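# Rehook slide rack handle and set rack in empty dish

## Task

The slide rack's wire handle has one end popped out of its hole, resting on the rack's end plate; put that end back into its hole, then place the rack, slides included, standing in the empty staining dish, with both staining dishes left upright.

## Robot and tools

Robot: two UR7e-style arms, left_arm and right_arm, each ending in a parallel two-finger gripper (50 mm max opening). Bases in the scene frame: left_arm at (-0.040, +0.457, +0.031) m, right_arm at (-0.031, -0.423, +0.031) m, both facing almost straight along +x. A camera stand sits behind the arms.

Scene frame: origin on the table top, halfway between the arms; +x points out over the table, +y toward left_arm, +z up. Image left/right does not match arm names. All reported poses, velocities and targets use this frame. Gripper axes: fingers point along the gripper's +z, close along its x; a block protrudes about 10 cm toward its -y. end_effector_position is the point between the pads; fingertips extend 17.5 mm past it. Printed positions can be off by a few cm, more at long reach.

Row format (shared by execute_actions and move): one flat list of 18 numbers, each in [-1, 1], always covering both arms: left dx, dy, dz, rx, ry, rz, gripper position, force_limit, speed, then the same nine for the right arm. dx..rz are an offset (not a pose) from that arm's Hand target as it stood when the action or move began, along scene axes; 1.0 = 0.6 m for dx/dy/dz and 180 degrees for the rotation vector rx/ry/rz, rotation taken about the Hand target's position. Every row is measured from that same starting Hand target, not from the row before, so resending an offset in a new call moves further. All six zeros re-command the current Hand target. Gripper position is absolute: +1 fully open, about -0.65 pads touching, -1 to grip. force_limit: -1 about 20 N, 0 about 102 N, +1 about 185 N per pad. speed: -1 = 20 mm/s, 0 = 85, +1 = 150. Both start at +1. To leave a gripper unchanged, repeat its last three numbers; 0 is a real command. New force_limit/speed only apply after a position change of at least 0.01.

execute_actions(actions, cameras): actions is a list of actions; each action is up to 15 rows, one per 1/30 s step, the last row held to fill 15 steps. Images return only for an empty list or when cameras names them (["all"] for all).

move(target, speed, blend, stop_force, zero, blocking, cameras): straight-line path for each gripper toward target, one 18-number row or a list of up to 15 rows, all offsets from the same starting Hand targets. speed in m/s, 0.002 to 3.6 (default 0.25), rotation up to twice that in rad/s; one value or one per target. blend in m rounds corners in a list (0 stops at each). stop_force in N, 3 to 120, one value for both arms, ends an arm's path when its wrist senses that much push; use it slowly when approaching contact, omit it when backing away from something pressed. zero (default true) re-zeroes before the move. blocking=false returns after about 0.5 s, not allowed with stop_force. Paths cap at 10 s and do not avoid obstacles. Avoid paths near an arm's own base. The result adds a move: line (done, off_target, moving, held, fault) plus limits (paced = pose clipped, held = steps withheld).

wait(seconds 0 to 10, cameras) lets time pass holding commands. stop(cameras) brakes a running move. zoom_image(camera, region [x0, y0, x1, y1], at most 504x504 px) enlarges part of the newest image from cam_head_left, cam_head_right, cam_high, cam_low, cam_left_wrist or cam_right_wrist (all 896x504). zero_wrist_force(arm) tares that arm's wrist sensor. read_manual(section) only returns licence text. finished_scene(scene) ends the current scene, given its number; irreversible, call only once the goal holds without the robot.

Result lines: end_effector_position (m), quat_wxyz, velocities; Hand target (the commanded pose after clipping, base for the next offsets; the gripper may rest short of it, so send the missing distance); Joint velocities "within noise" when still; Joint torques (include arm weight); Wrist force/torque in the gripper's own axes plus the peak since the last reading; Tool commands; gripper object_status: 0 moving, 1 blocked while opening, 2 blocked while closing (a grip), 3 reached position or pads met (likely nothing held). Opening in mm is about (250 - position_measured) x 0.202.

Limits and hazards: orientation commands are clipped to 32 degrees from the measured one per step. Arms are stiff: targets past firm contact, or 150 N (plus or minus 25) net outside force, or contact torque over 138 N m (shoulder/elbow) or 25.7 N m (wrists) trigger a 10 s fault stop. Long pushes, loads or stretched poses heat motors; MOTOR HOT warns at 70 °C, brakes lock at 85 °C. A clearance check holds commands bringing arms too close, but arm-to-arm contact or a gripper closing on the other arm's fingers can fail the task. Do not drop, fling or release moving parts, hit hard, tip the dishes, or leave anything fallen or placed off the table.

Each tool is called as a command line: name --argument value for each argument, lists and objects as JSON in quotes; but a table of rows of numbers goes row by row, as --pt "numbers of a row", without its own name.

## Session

execute_actions --actions '[]'

zoom_image --camera "cam_head_right" --region '[390, 220, 590, 420]'

zoom_image --camera "cam_high" --region '[360, 160, 560, 340]'

Scene clock: 0.00 s.
left_arm: end_effector_position=(+0.7060, +0.0454, +0.3398) position_measured=3 object_status=3 end_effector_quat_wxyz=(+0.454, +0.692, -0.476, +0.296) | right_arm: end_effector_position=(+0.0873, -0.0072, +0.1724) position_measured=3 object_status=3 end_effector_quat_wxyz=(+0.432, +0.639, +0.239, -0.589)
Joint positions: left_arm=[-0.35 -0.769 1.039 -2.525 -2.58 1.986] | right_arm=[4.528 -2.492 -1.174 -2.692 1.957 1.818]
Joint velocities: within noise
Joint torques (N m): no reading
Wrist force (N): no reading
Wrist torque (N m): no reading
Wrist force, peak (N): no reading
Hand target: left_arm +0.7060, +0.0454, +0.3398; +0.454, +0.692, -0.476, +0.296 | right_arm +0.0873, -0.0072, +0.1724; +0.432, +0.639, +0.239, -0.589
Tool commands: left_gripper/position=+1.0 left_gripper/force_limit=+1.0 left_gripper/speed=+1.0 right_gripper/position=+1.0 right_gripper/force_limit=+1.0 right_gripper/speed=+1.0

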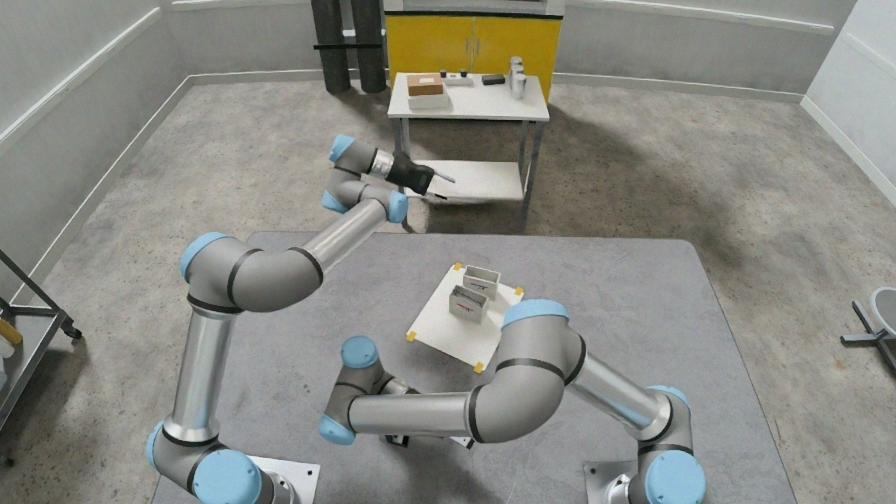

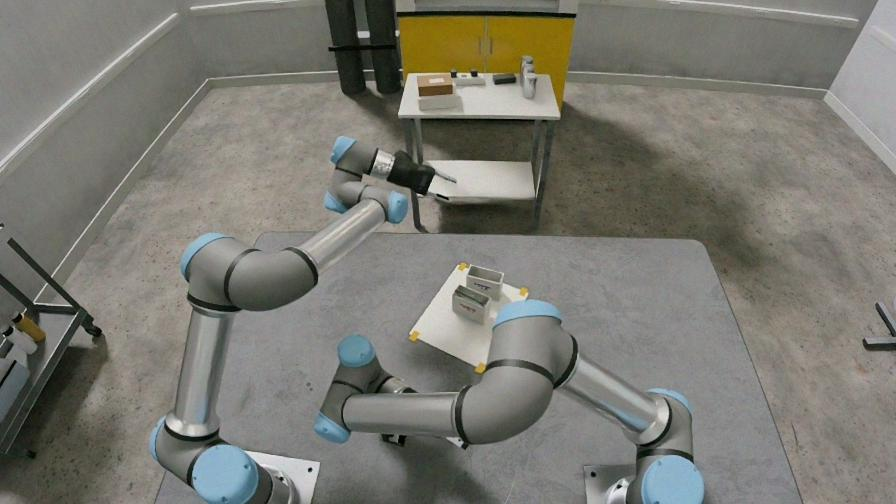

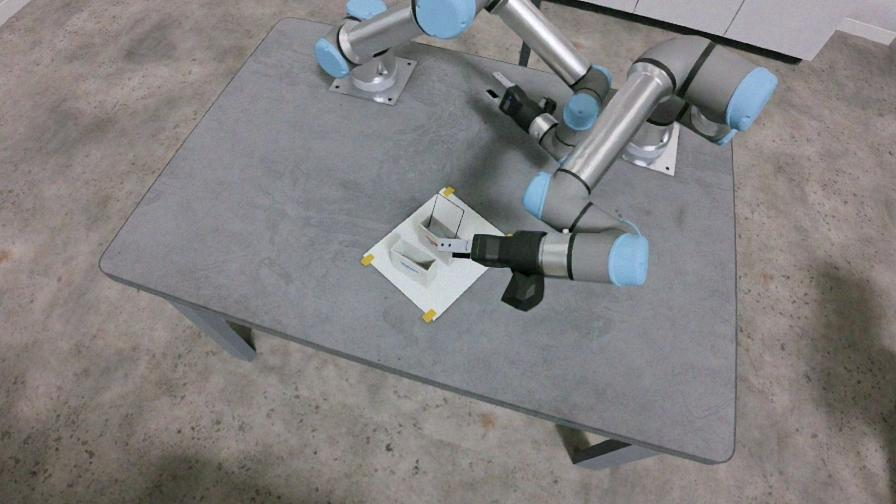

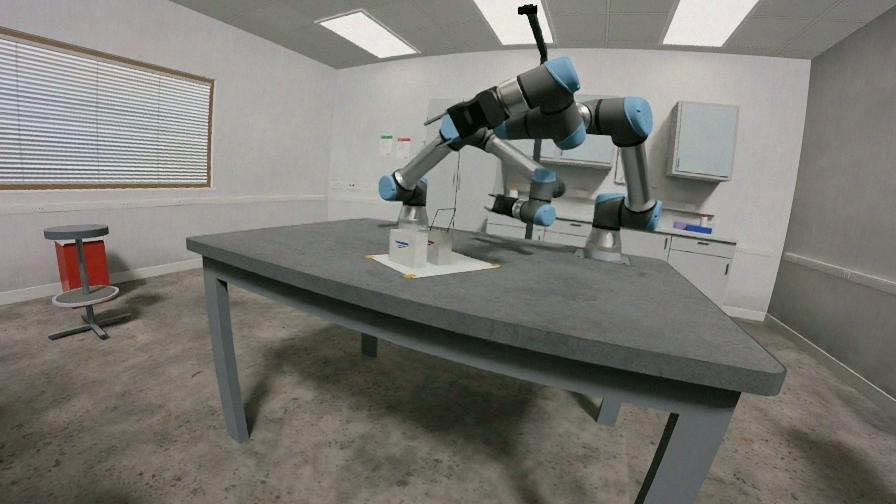

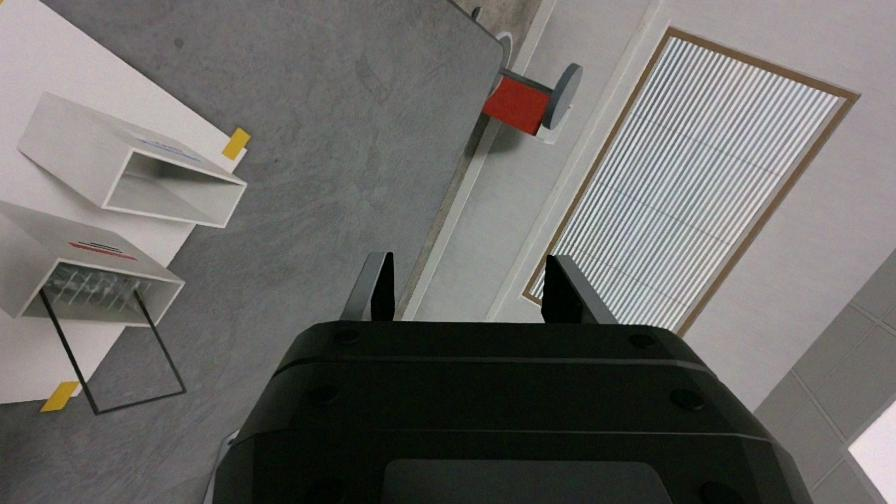

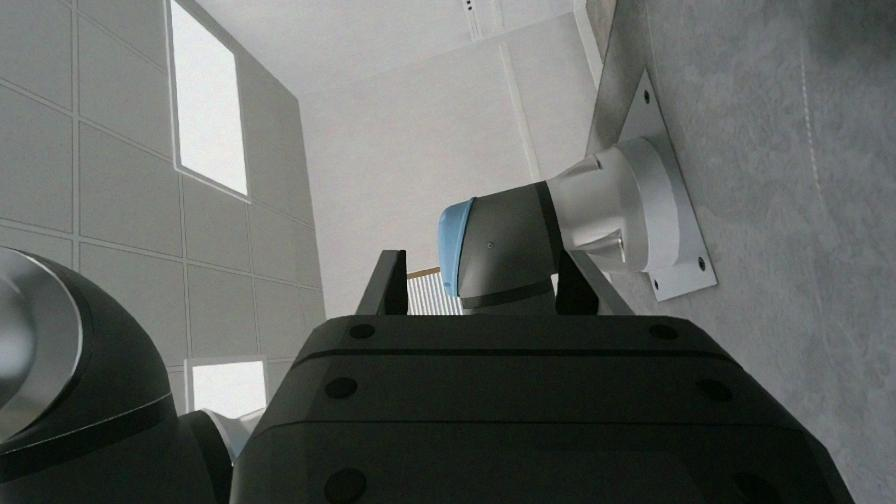

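Scaled by 2.520 from the camera's 896x504 image, which has a finer 1280x720 frame.

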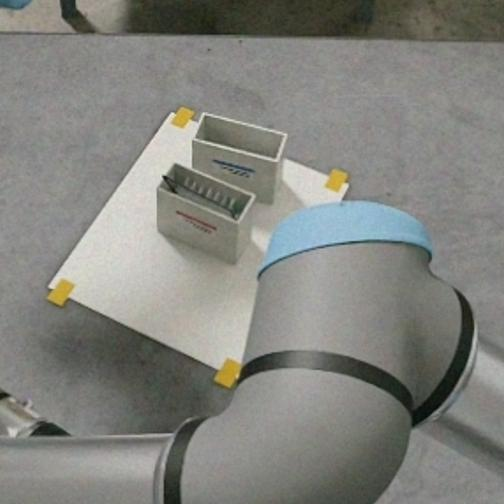

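Scaled by 2.520 from the camera's 896x504 image, which has a finer 1280x720 frame.

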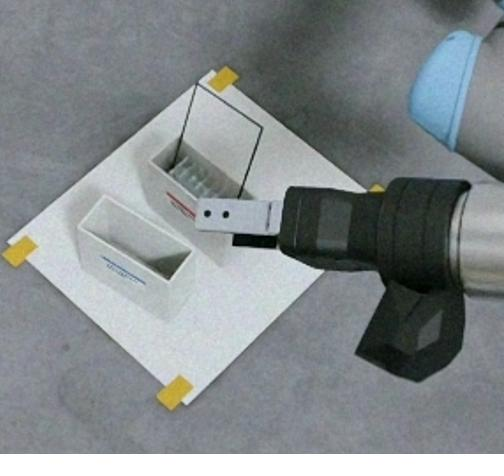

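zoom_image --camera "cam_high" --region '[410, 185, 480, 245]'

zoom_image --camera "cam_left_wrist" --region '[0, 220, 220, 430]'

zoom_image --camera "cam_head_left" --region '[440, 270, 520, 330]'

Scaled by 7.200 from the camera's 896x504 image, which has a finer 1280x720 frame.

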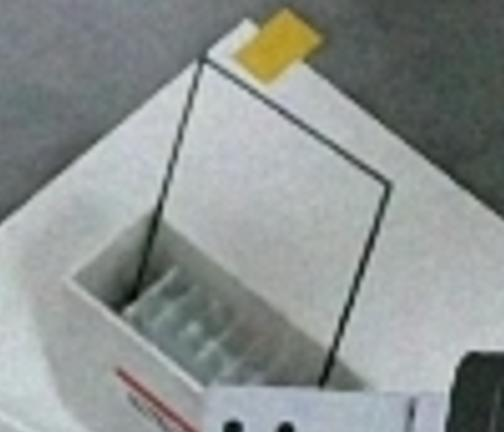

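Scaled by 2.291 from the camera's 896x504 image, which has a finer 1280x720 frame.

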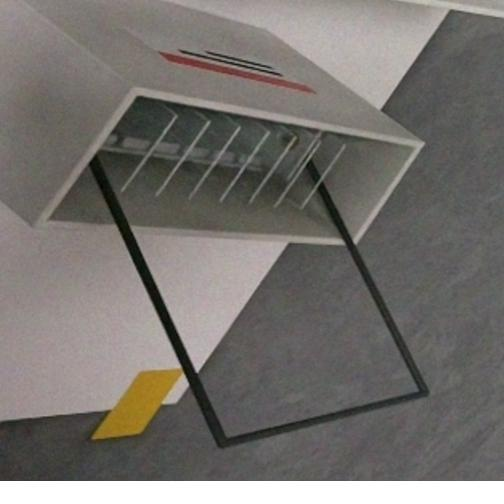

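Scaled by 6.300 from the camera's 896x504 image, which has a finer 1280x720 frame.

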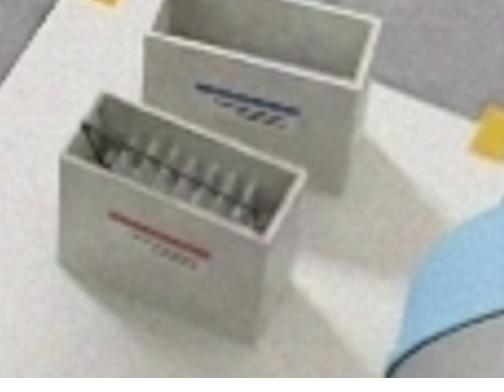

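move --target '[0,0,0,0,0,0,1,1,1,0.5,-0.45,0.3,0.575,-0.449,-0.53,1,1,1]' --speed 0.6 --cameras '["cam_head_right","cam_right_wrist"]'

Scene clock: 10.20 s.
left_arm: end_effector_position=(+0.7060, +0.0454, +0.3398) position_measured=3 object_status=3 end_effector_quat_wxyz=(+0.454, +0.692, -0.476, +0.296) | right_arm: end_effector_position=(+0.3873, -0.2772, +0.3524) position_measured=3 object_status=3 end_effector_quat_wxyz=(-0.561, +0.800, -0.176, +0.124)
Joint positions: left_arm=[-0.35 -0.769 1.039 -2.525 -2.58 1.986] | right_arm=[3.341 -1.451 -2.413 0.168 2.439 2.699]
Joint torques (N m): left_arm=[-1.07 -56.65 -24.08 -3.15 -1.86 0.08] | right_arm=[8.19 6.12 33.52 5.02 4.06 0.96]
Wrist force (N): left_arm=[0.2 0.1 0.0] | right_arm=[2.0 3.0 2.8]
Wrist torque (N m): left_arm=[0.01 -0.04 0.01] | right_arm=[0.59 -0.22 0.35]
Wrist force, peak (N): left_arm=[0.3 0.3 -0.2] | right_arm=[2.3 3.5 2.4]
Hand target: left_arm +0.7060, +0.0454, +0.3398; +0.454, +0.692, -0.476, +0.296 | right_arm +0.3873, -0.2772, +0.3524; -0.561, +0.800, -0.176, +0.123
Off the commanded pose: left_arm 0.000 m, 0 deg | right_arm 0.000 m, 0 deg.
move: done
Images, in order (width x height): cam_head_right 896x504, cam_right_wrist 896x504.

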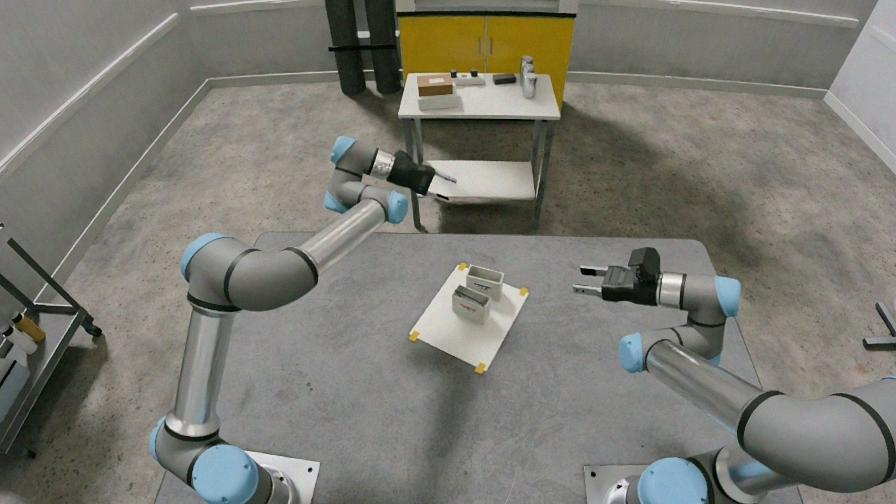

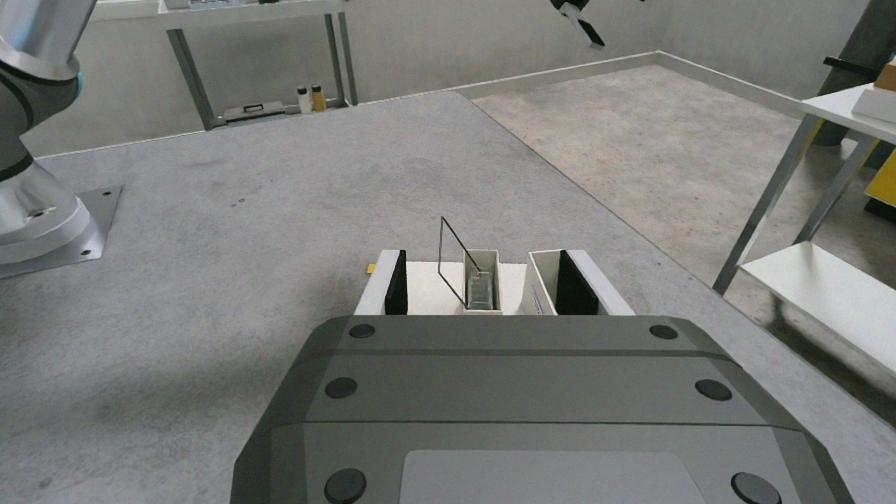

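move --target '[-0.31,-0.009,-0.066,0.349,0.132,0.217,1,1,1,0.083,0.19,-0.35,0,0,0,1,1,1]' --speed 0.4 --cameras '["cam_left_wrist","cam_right_wrist","cam_high"]'

zoom_image --camera "cam_right_wrist" --region '[340, 0, 640, 330]'

zoom_image --camera "cam_left_wrist" --region '[330, 0, 650, 320]'

Scene clock: 14.37 s.
left_arm: end_effector_position=(+0.5201, +0.0399, +0.3001) position_measured=3 object_status=3 end_effector_quat_wxyz=(+0.000, +0.976, -0.216, -0.001) | right_arm: end_effector_position=(+0.4371, -0.1631, +0.1425) position_measured=3 object_status=3 end_effector_quat_wxyz=(-0.561, +0.800, -0.176, +0.123)
Joint positions: left_arm=[-0.778 -1.096 1.127 -1.6 -1.572 1.175] | right_arm=[3.628 -2.227 -2.379 1.035 2.185 2.883]
Joint torques (N m): left_arm=[4.01 -54.68 -22.87 -0.25 -1.87 -2.12] | right_arm=[-11.88 23.68 -4.06 2.27 3.72 -1.89]
Wrist force (N): left_arm=[-1.4 -0.5 -0.9] | right_arm=[2.2 2.7 2.9]
Wrist torque (N m): left_arm=[0.23 -0.10 -0.11] | right_arm=[0.51 -0.23 0.24]
Wrist force, peak (N): left_arm=[-1.7 1.2 -0.6] | right_arm=[2.0 4.2 3.9]
Hand target: left_arm +0.5200, +0.0400, +0.3002; +0.000, +0.976, -0.216, -0.001 | right_arm +0.4371, -0.1632, +0.1424; -0.561, +0.800, -0.176, +0.123
Off the commanded pose: left_arm 0.000 m, 0 deg | right_arm 0.000 m, 0 deg.
move: done
Images, in order (width x height): cam_high 896x504, cam_left_wrist 896x504, cam_right_wrist 896x504.

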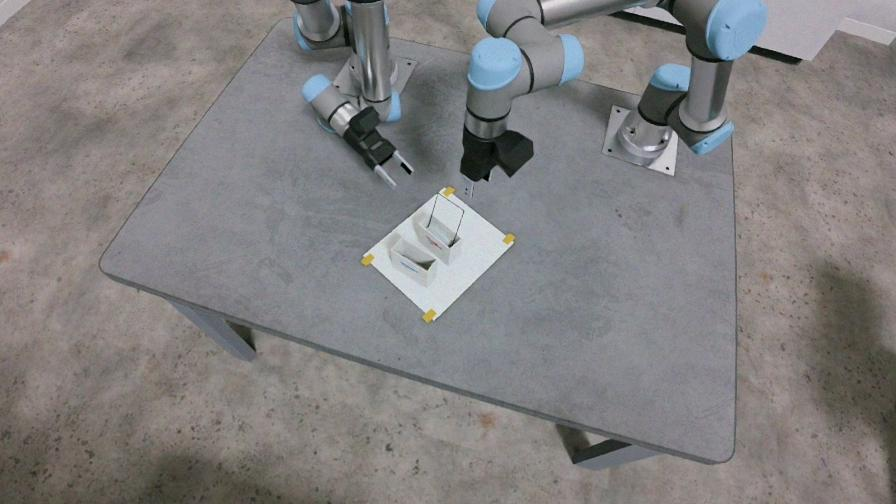

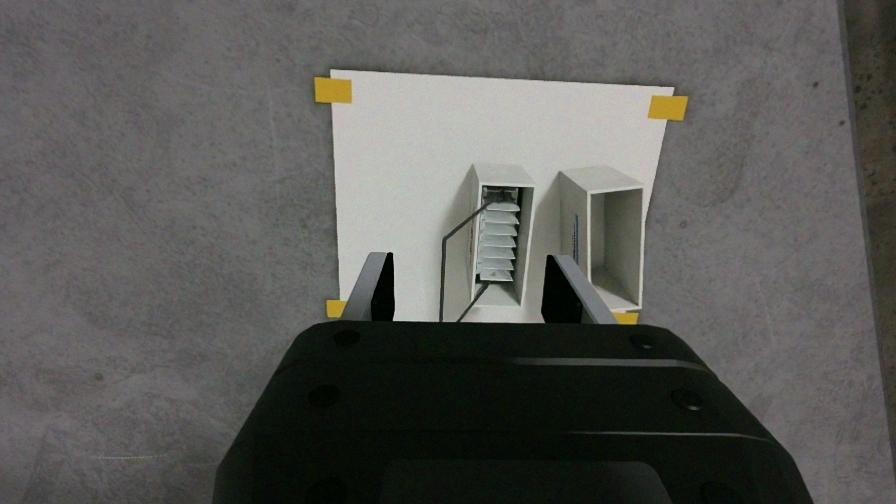

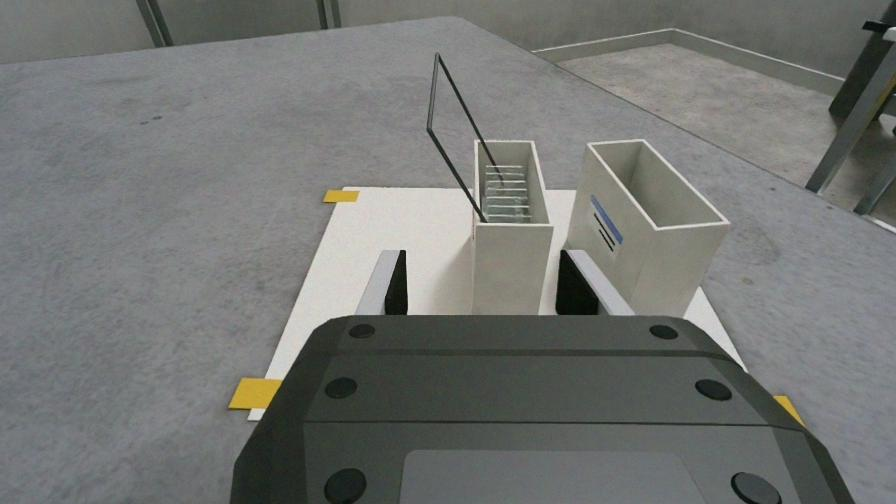

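Scaled by 1.527 from the camera's 896x504 image, which has a finer 1280x720 frame.

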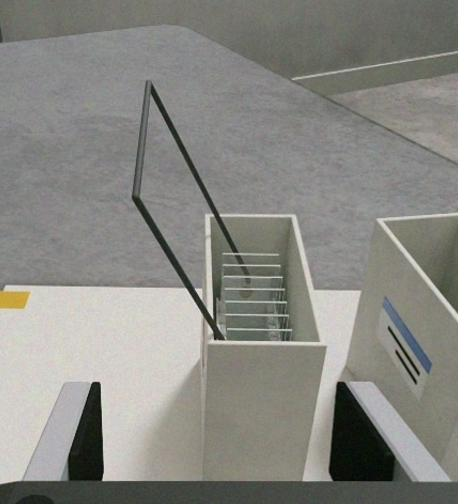

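Scaled by 1.575 from the camera's 896x504 image, which has a finer 1280x720 frame.

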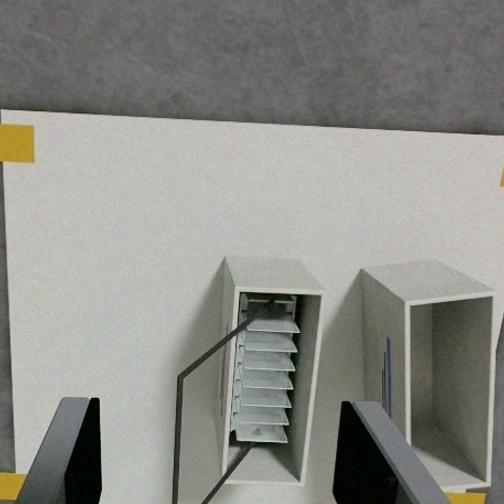

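zoom_image --camera "cam_left_wrist" --region '[460, 160, 550, 230]'

zoom_image --camera "cam_left_wrist" --region '[450, 250, 540, 320]'

zoom_image --camera "cam_right_wrist" --region '[460, 130, 560, 230]'

zoom_image --camera "cam_high" --region '[410, 185, 480, 245]'

Scaled by 5.600 from the camera's 896x504 image, which has a finer 1280x720 frame.

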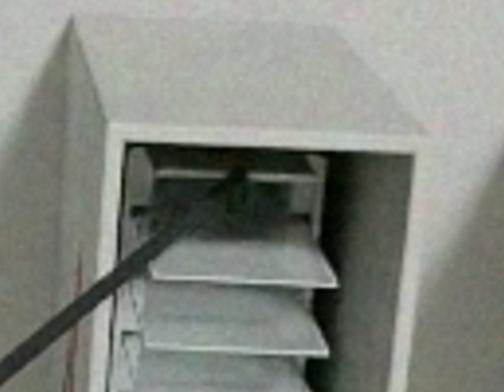

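Scaled by 5.600 from the camera's 896x504 image, which has a finer 1280x720 frame.

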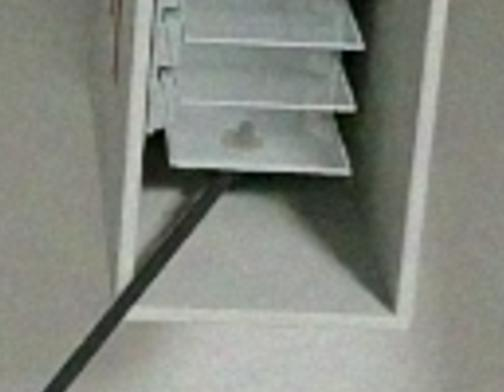

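Scaled by 5.040 from the camera's 896x504 image, which has a finer 1280x720 frame.

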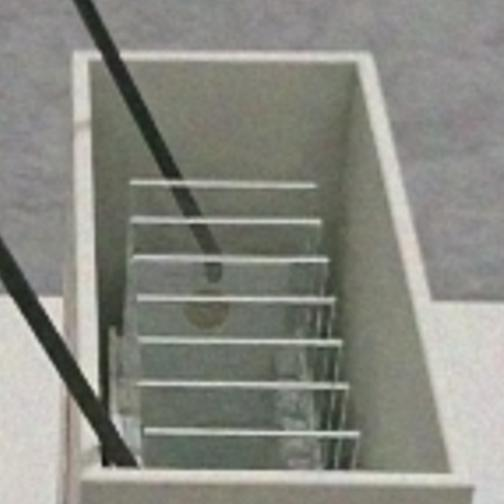

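Scaled by 7.200 from the camera's 896x504 image, which has a finer 1280x720 frame.

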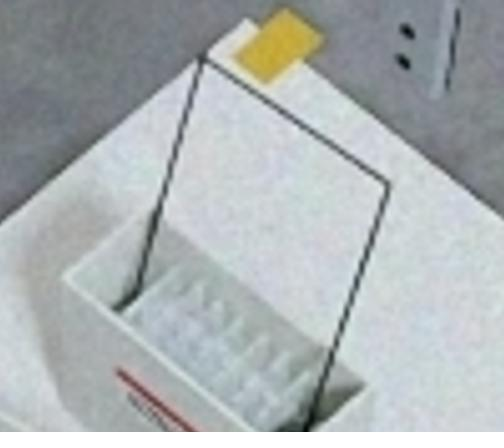

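move --pt "0.133 0.2 0.0 0.251 0.508 0.809 1 1 1 -0.05 -0.02 0.35 0 0 0 1 1 1" --pt "0.133 0.2 -0.08 0.251 0.508 0.809 1 1 1 0.0 0.1 0.35 -0.25 -0.509 0.808 1 1 1" --speed 0.5 --cameras '["cam_head_right","cam_left_wrist","cam_right_wrist"]'

Scene clock: 28.23 s.
left_arm: end_effector_position=(+0.5730, +0.1199, +0.3001) position_measured=3 object_status=3 end_effector_quat_wxyz=(-0.107, +0.652, +0.581, -0.476) | right_arm: end_effector_position=(+0.4152, -0.1719, +0.2956) position_measured=3 object_status=3 end_effector_quat_wxyz=(-0.561, +0.799, -0.176, +0.123)
Joint positions: left_arm=[-0.384 -0.408 0.035 -0.437 -2.332 -0.005] | right_arm=[3.635 -1.696 -2.409 0.536 2.179 2.887]
Joint torques (N m): left_arm=[-5.45 -72.44 -26.81 -3.49 1.2 2.63] | right_arm=[10.45 12.58 19.28 5.08 -2.14 -1.45]
Wrist force (N): left_arm=[-2.2 -1.5 -0.1] | right_arm=[1.8 3.3 2.5]
Wrist torque (N m): left_arm=[0.37 -0.24 -0.31] | right_arm=[0.59 -0.16 0.18]
Wrist force, peak (N): left_arm=[-7.4 -3.5 2.5] | right_arm=[2.1 3.5 3.0]
Hand target: left_arm +0.5730, +0.1199, +0.3001; -0.107, +0.652, +0.581, -0.476 (not the last commanded pose) | right_arm +0.4152, -0.1719, +0.2955; -0.561, +0.800, -0.176, +0.123 (not the last commanded pose)
Off the commanded pose: left_arm 0.068 m, 59 deg | right_arm 0.092 m, 178 deg.
elbow stopped short (left arm): the move would have taken joint 3 (elbow) straighter than the controller allows.
move: held (left_arm; a check stopped the path), off_target (right_arm; braked when a check withheld steps of left_arm); path passed 0 of 2 targets; limits=held
pose unreachable (left arm): on one or more control steps of this call, first in action 0 (counted from 0), this arm could not follow its commanded pose, so it was not sent that pose on those steps. It may still have moved: this result reports where it is.
cause: moving toward the commanded pose would bring two parts of the arm too close to each other (its gripper and another part of the arm, with joints 4 (wrist 1) to 6 (wrist 3) between them, 6 mm apart when it was first held).
Images, in order (width x height): cam_head_right 896x504, cam_left_wrist 896x504, cam_right_wrist 896x504.

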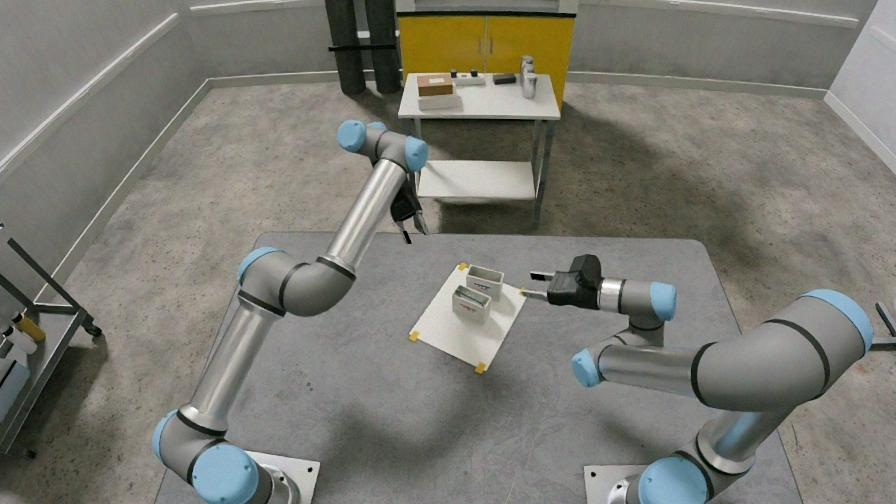

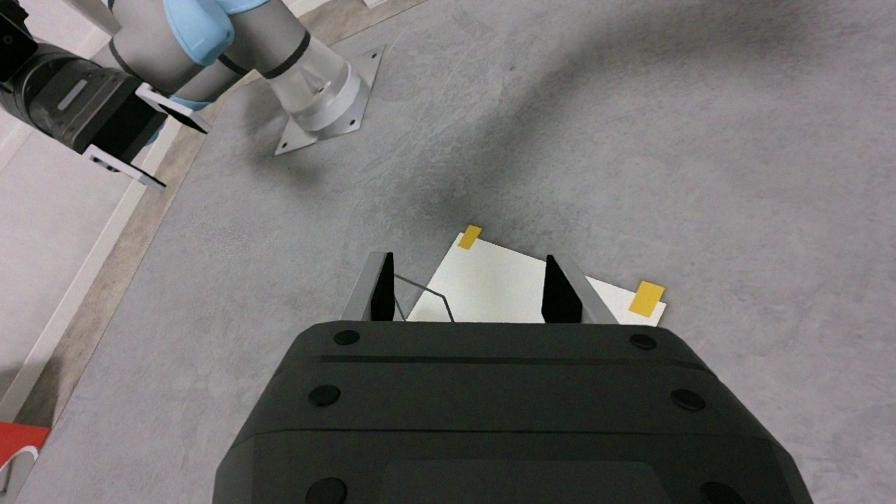

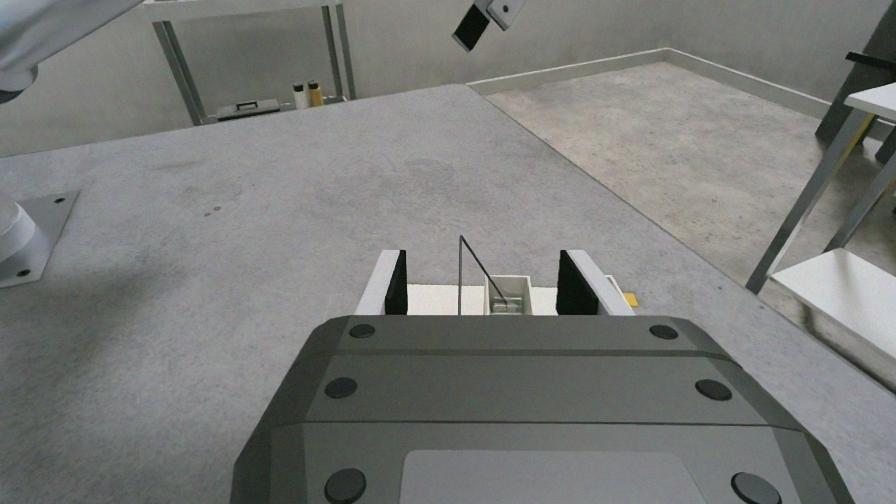

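move --target '[-0.263,-0.03,-0.03,-0.083,0.228,0.746,1,1,1,0,0,0,0,0,0,1,1,1]' --speed 0.5

move --pt "0 0 0 0 0 0 1 1 1 0 0 0.1 -0.25 -0.509 0.808 1 1 1" --speed 0.5 --cameras '["cam_head_right","cam_left_wrist","cam_right_wrist"]'

Scene clock: 34.13 s.
left_arm: end_effector_position=(+0.5577, +0.1194, +0.2978) position_measured=3 object_status=3 end_effector_quat_wxyz=(-0.122, +0.586, +0.605, -0.525) | right_arm: end_effector_position=(+0.4152, -0.1719, +0.2955) position_measured=3 object_status=3 end_effector_quat_wxyz=(-0.561, +0.800, -0.176, +0.123)
Joint positions: left_arm=[-0.368 -0.556 0.389 -0.535 -2.435 -0.03] | right_arm=[3.635 -1.696 -2.409 0.536 2.179 2.887]
Joint torques (N m): left_arm=[-10.64 -51.51 -20.08 0.56 1.27 2.43] | right_arm=[-5.76 12.25 4.95 4.89 2.59 -1.38]
Wrist force (N): left_arm=[-2.5 -2.4 0.1] | right_arm=[2.1 2.9 2.6]
Wrist torque (N m): left_arm=[0.23 -0.18 -0.31] | right_arm=[0.54 -0.21 0.17]
Wrist force, peak (N): left_arm=[7.2 25.7 10.0] | right_arm=[2.4 3.3 2.8]
Hand target: left_arm +0.5577, +0.1194, +0.2976; -0.122, +0.586, +0.605, -0.525 (not the last commanded pose) | right_arm +0.4152, -0.1719, +0.2955; -0.561, +0.800, -0.176, +0.123
Off the commanded pose: left_arm 0.144 m, 133 deg | right_arm 0.000 m, 0 deg.
move: held (left_arm; a check stopped the path); limits=held
pose unreachable (left arm): on one or more control steps of this call, first in action 0 (counted from 0), this arm could not follow its commanded pose, so it was not sent that pose on those steps. It may still have moved: this result reports where it is.
cause: moving toward the commanded pose would bring two parts of the arm too close to each other (its gripper and another part of the arm, with joints 4 (wrist 1) to 6 (wrist 3) between them, 2 mm apart when it was first held).

Scene clock: 35.80 s.
left_arm: end_effector_position=(+0.5577, +0.1194, +0.2976) position_measured=3 object_status=3 end_effector_quat_wxyz=(-0.122, +0.586, +0.605, -0.525) | right_arm: end_effector_position=(+0.4138, -0.1723, +0.3162) position_measured=3 object_status=3 end_effector_quat_wxyz=(-0.485, +0.804, +0.323, +0.115)
Joint positions: left_arm=[-0.368 -0.556 0.39 -0.535 -2.435 -0.03] | right_arm=[3.495 -1.64 -2.043 -0.71 2.584 1.328]
Joint torques (N m): left_arm=[-11.19 -52.26 -13.84 -3.2 1.32 1.7] | right_arm=[-11.55 17.34 13.31 4.51 4.76 -0.09]
Wrist force (N): left_arm=[-2.6 -2.0 0.0] | right_arm=[0.8 2.9 3.3]
Wrist torque (N m): left_arm=[0.29 -0.16 -0.31] | right_arm=[0.59 -0.03 0.29]
Wrist force, peak (N): left_arm=[-2.6 -2.4 0.3] | right_arm=[-0.3 4.7 4.8]
Hand target: left_arm +0.5577, +0.1194, +0.2976; -0.122, +0.586, +0.605, -0.525 | right_arm +0.4139, -0.1724, +0.3162; -0.485, +0.804, +0.323, +0.115 (not the last commanded pose)
Off the commanded pose: left_arm 0.000 m, 0 deg | right_arm 0.039 m, 119 deg.
move: held (right_arm; a check stopped the path); limits=held
pose unreachable (right arm): on one or more control steps of this call, first in action 0 (counted from 0), this arm could not follow its commanded pose, so it was not sent that pose on those steps. It may still have moved: this result reports where it is.
cause: moving toward the commanded pose would bring two parts of the arm too close to each other (its gripper and another part of the arm, with joints 4 (wrist 1) to 6 (wrist 3) between them, 7 mm apart when it was first held).
Images, in order (width x height): cam_head_right 896x504, cam_left_wrist 896x504, cam_right_wrist 896x504.

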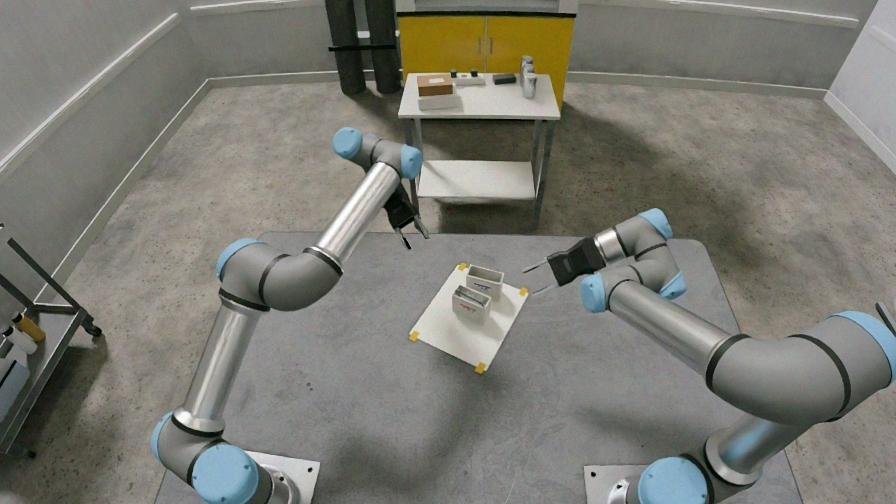

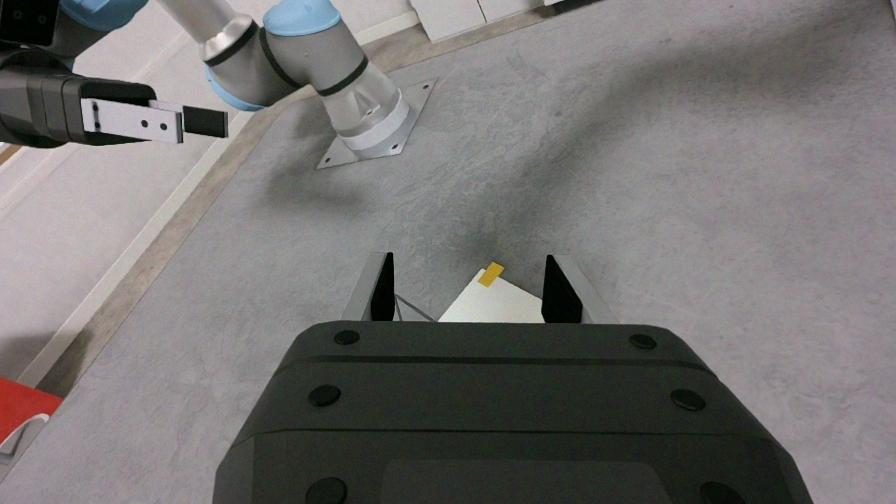

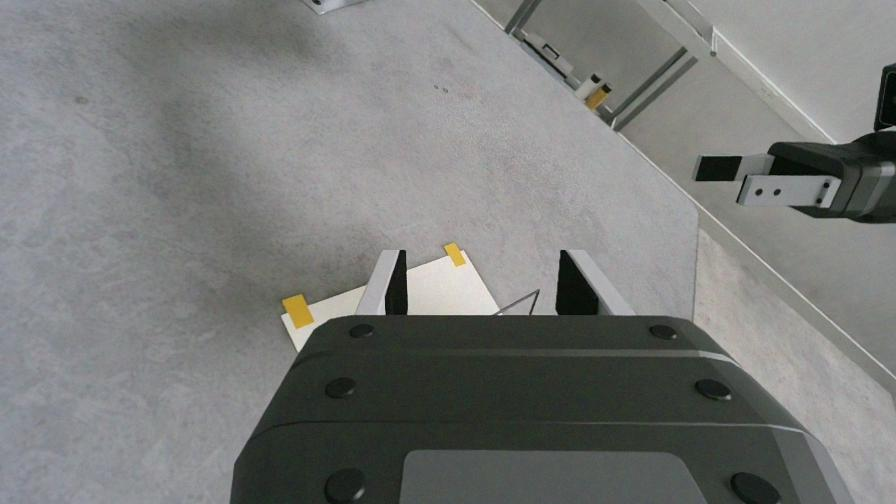

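move --pt "-0.12 0.03 0.054 -0.184 -0.384 -0.566 1 1 1 0 0 0 0 0 0 1 1 1" --pt "-0.33 0.05 0.0 0.452 0.148 0.72 1 1 1 0.03 -0.03 0.03 -0.314 0.161 -0.358 1 1 1" --speed 0.5 --cameras '["cam_head_right"]'

Scene clock: 46.43 s.
left_arm: end_effector_position=(+0.3596, +0.1493, +0.2976) position_measured=3 object_status=3 end_effector_quat_wxyz=(+0.000, -0.518, +0.855, -0.001) | right_arm: end_effector_position=(+0.4319, -0.1903, +0.3342) position_measured=3 object_status=3 end_effector_quat_wxyz=(-0.001, +0.971, -0.238, +0.000)
Joint positions: left_arm=[-0.87 -1.573 1.731 -1.73 -1.57 2.7] | right_arm=[3.877 -1.593 -1.613 -1.506 1.572 2.779]
Joint torques (N m): left_arm=[8.98 -16.2 -33.07 -0.5 -3.24 2.18] | right_arm=[-11.73 27.28 29.21 1.07 2.87 0.83]
Wrist force (N): left_arm=[-1.6 -1.1 -0.3] | right_arm=[-1.5 2.6 3.2]
Wrist torque (N m): left_arm=[0.11 -0.06 -0.02] | right_arm=[0.58 0.33 0.26]
Wrist force, peak (N): left_arm=[-3.2 -1.9 0.1] | right_arm=[0.9 3.7 3.6]
Hand target: left_arm +0.3597, +0.1494, +0.2976; +0.000, -0.518, +0.855, -0.001 | right_arm +0.4319, -0.1904, +0.3342; -0.001, +0.971, -0.239, +0.000
Off the commanded pose: left_arm 0.000 m, 0 deg | right_arm 0.000 m, 0 deg.
move: done
Images, in order (width x height): cam_head_right 896x504.

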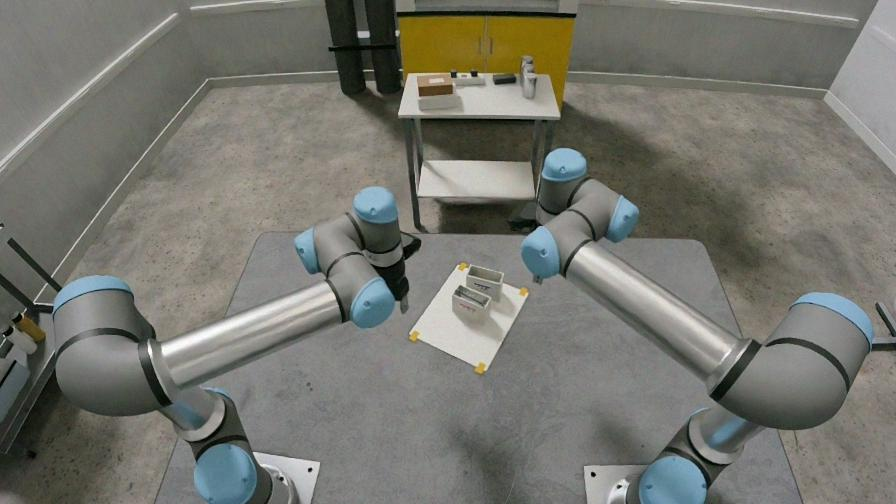

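move --pt "0 0 0 -0.18 -0.345 0 1 1 1 0.0897 0.289 -0.1 0 0 0 1 1 1" --pt "0.122 -0.143 -0.246 -0.18 -0.345 0 1 1 1 0.0897 0.289 -0.165 0 0 0 1 1 1" --speed 0.35 --cameras '["cam_head_right","cam_left_wrist","cam_right_wrist"]'

zoom_image --camera "cam_left_wrist" --region '[300, 0, 700, 330]'

zoom_image --camera "cam_right_wrist" --region '[300, 0, 700, 330]'

Scene clock: 51.97 s.
left_arm: end_effector_position=(+0.4329, +0.0637, +0.1499) position_measured=3 object_status=3 end_effector_quat_wxyz=(+0.298, -0.424, +0.700, -0.491) | right_arm: end_effector_position=(+0.4857, -0.0170, +0.2351) position_measured=3 object_status=3 end_effector_quat_wxyz=(-0.001, +0.971, -0.239, +0.000)
Joint positions: left_arm=[-1.134 -0.936 2.349 -4.112 -0.915 2.86] | right_arm=[4.021 -1.963 -1.415 -1.334 1.572 2.923]
Joint torques (N m): left_arm=[-10.74 -23.89 -14.07 -4.03 3.38 -2.52] | right_arm=[-11.6 50.65 39.47 1.2 -1.5 -1.39]
Wrist force (N): left_arm=[-0.5 -3.3 -0.7] | right_arm=[-1.4 2.2 3.0]
Wrist torque (N m): left_arm=[0.13 -0.25 -0.25] | right_arm=[0.51 0.30 0.17]
Wrist force, peak (N): left_arm=[-1.6 -5.8 -3.4] | right_arm=[-1.0 3.6 3.2]
Hand target: left_arm +0.4329, +0.0636, +0.1500; +0.298, -0.424, +0.700, -0.491 | right_arm +0.4857, -0.0170, +0.2352; -0.001, +0.971, -0.239, +0.000
Off the commanded pose: left_arm 0.000 m, 0 deg | right_arm 0.000 m, 0 deg.
move: done
Images, in order (width x height): cam_head_right 896x504, cam_left_wrist 896x504, cam_right_wrist 896x504.

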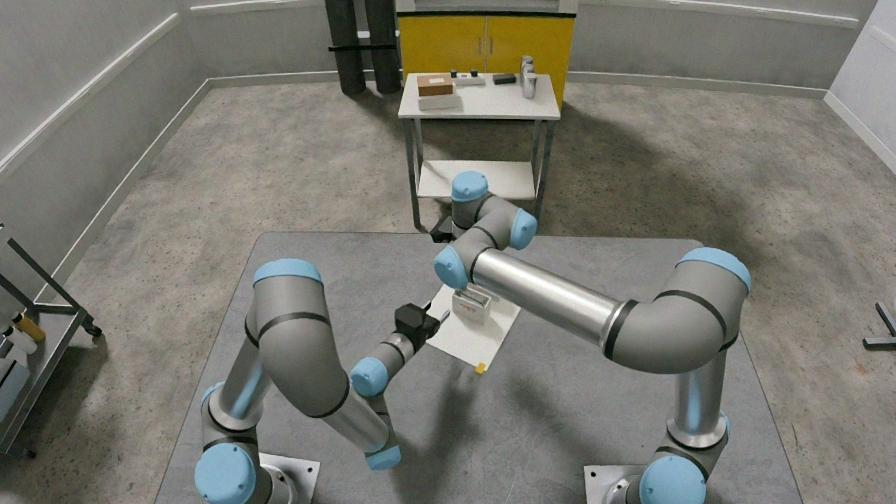

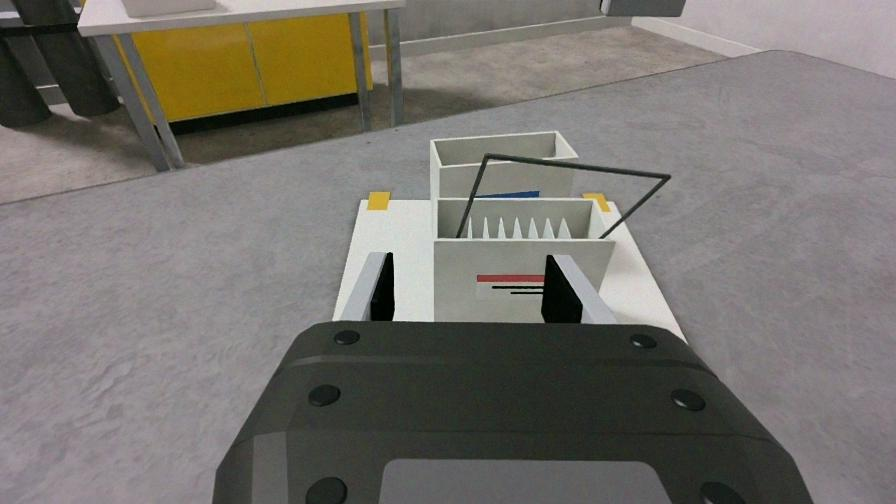

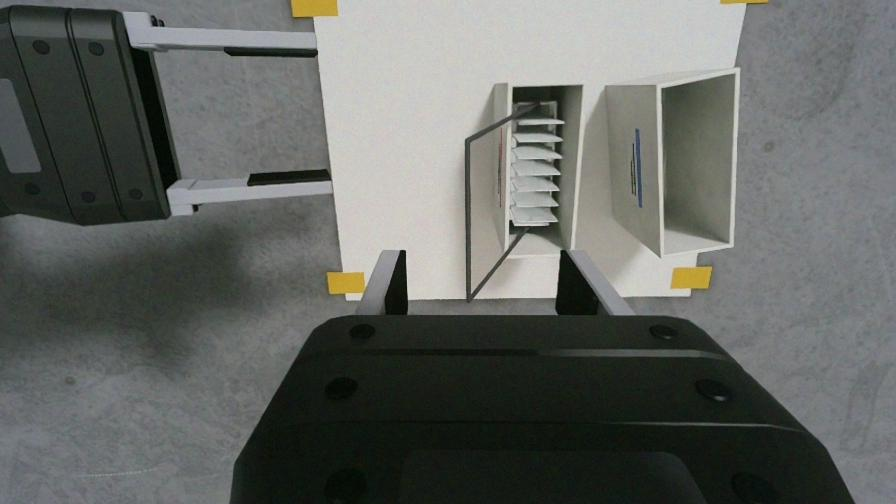

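Scaled by 1.260 from the camera's 896x504 image, which has a finer 1280x720 frame.

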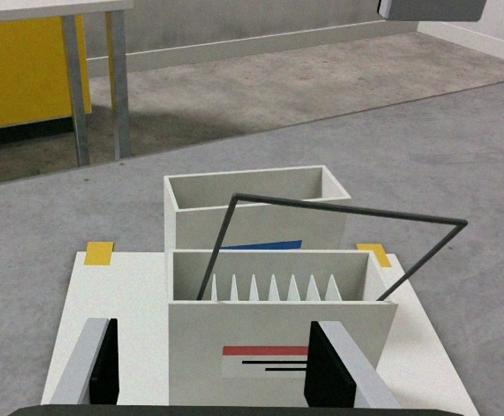

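Scaled by 1.260 from the camera's 896x504 image, which has a finer 1280x720 frame.

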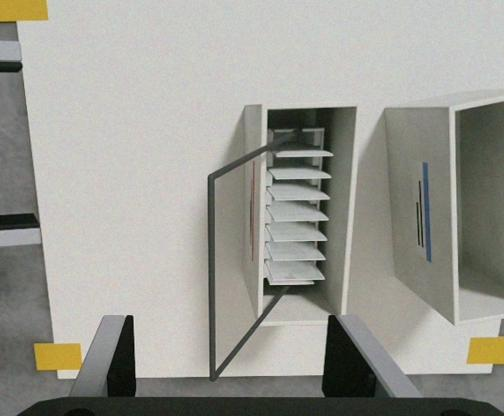

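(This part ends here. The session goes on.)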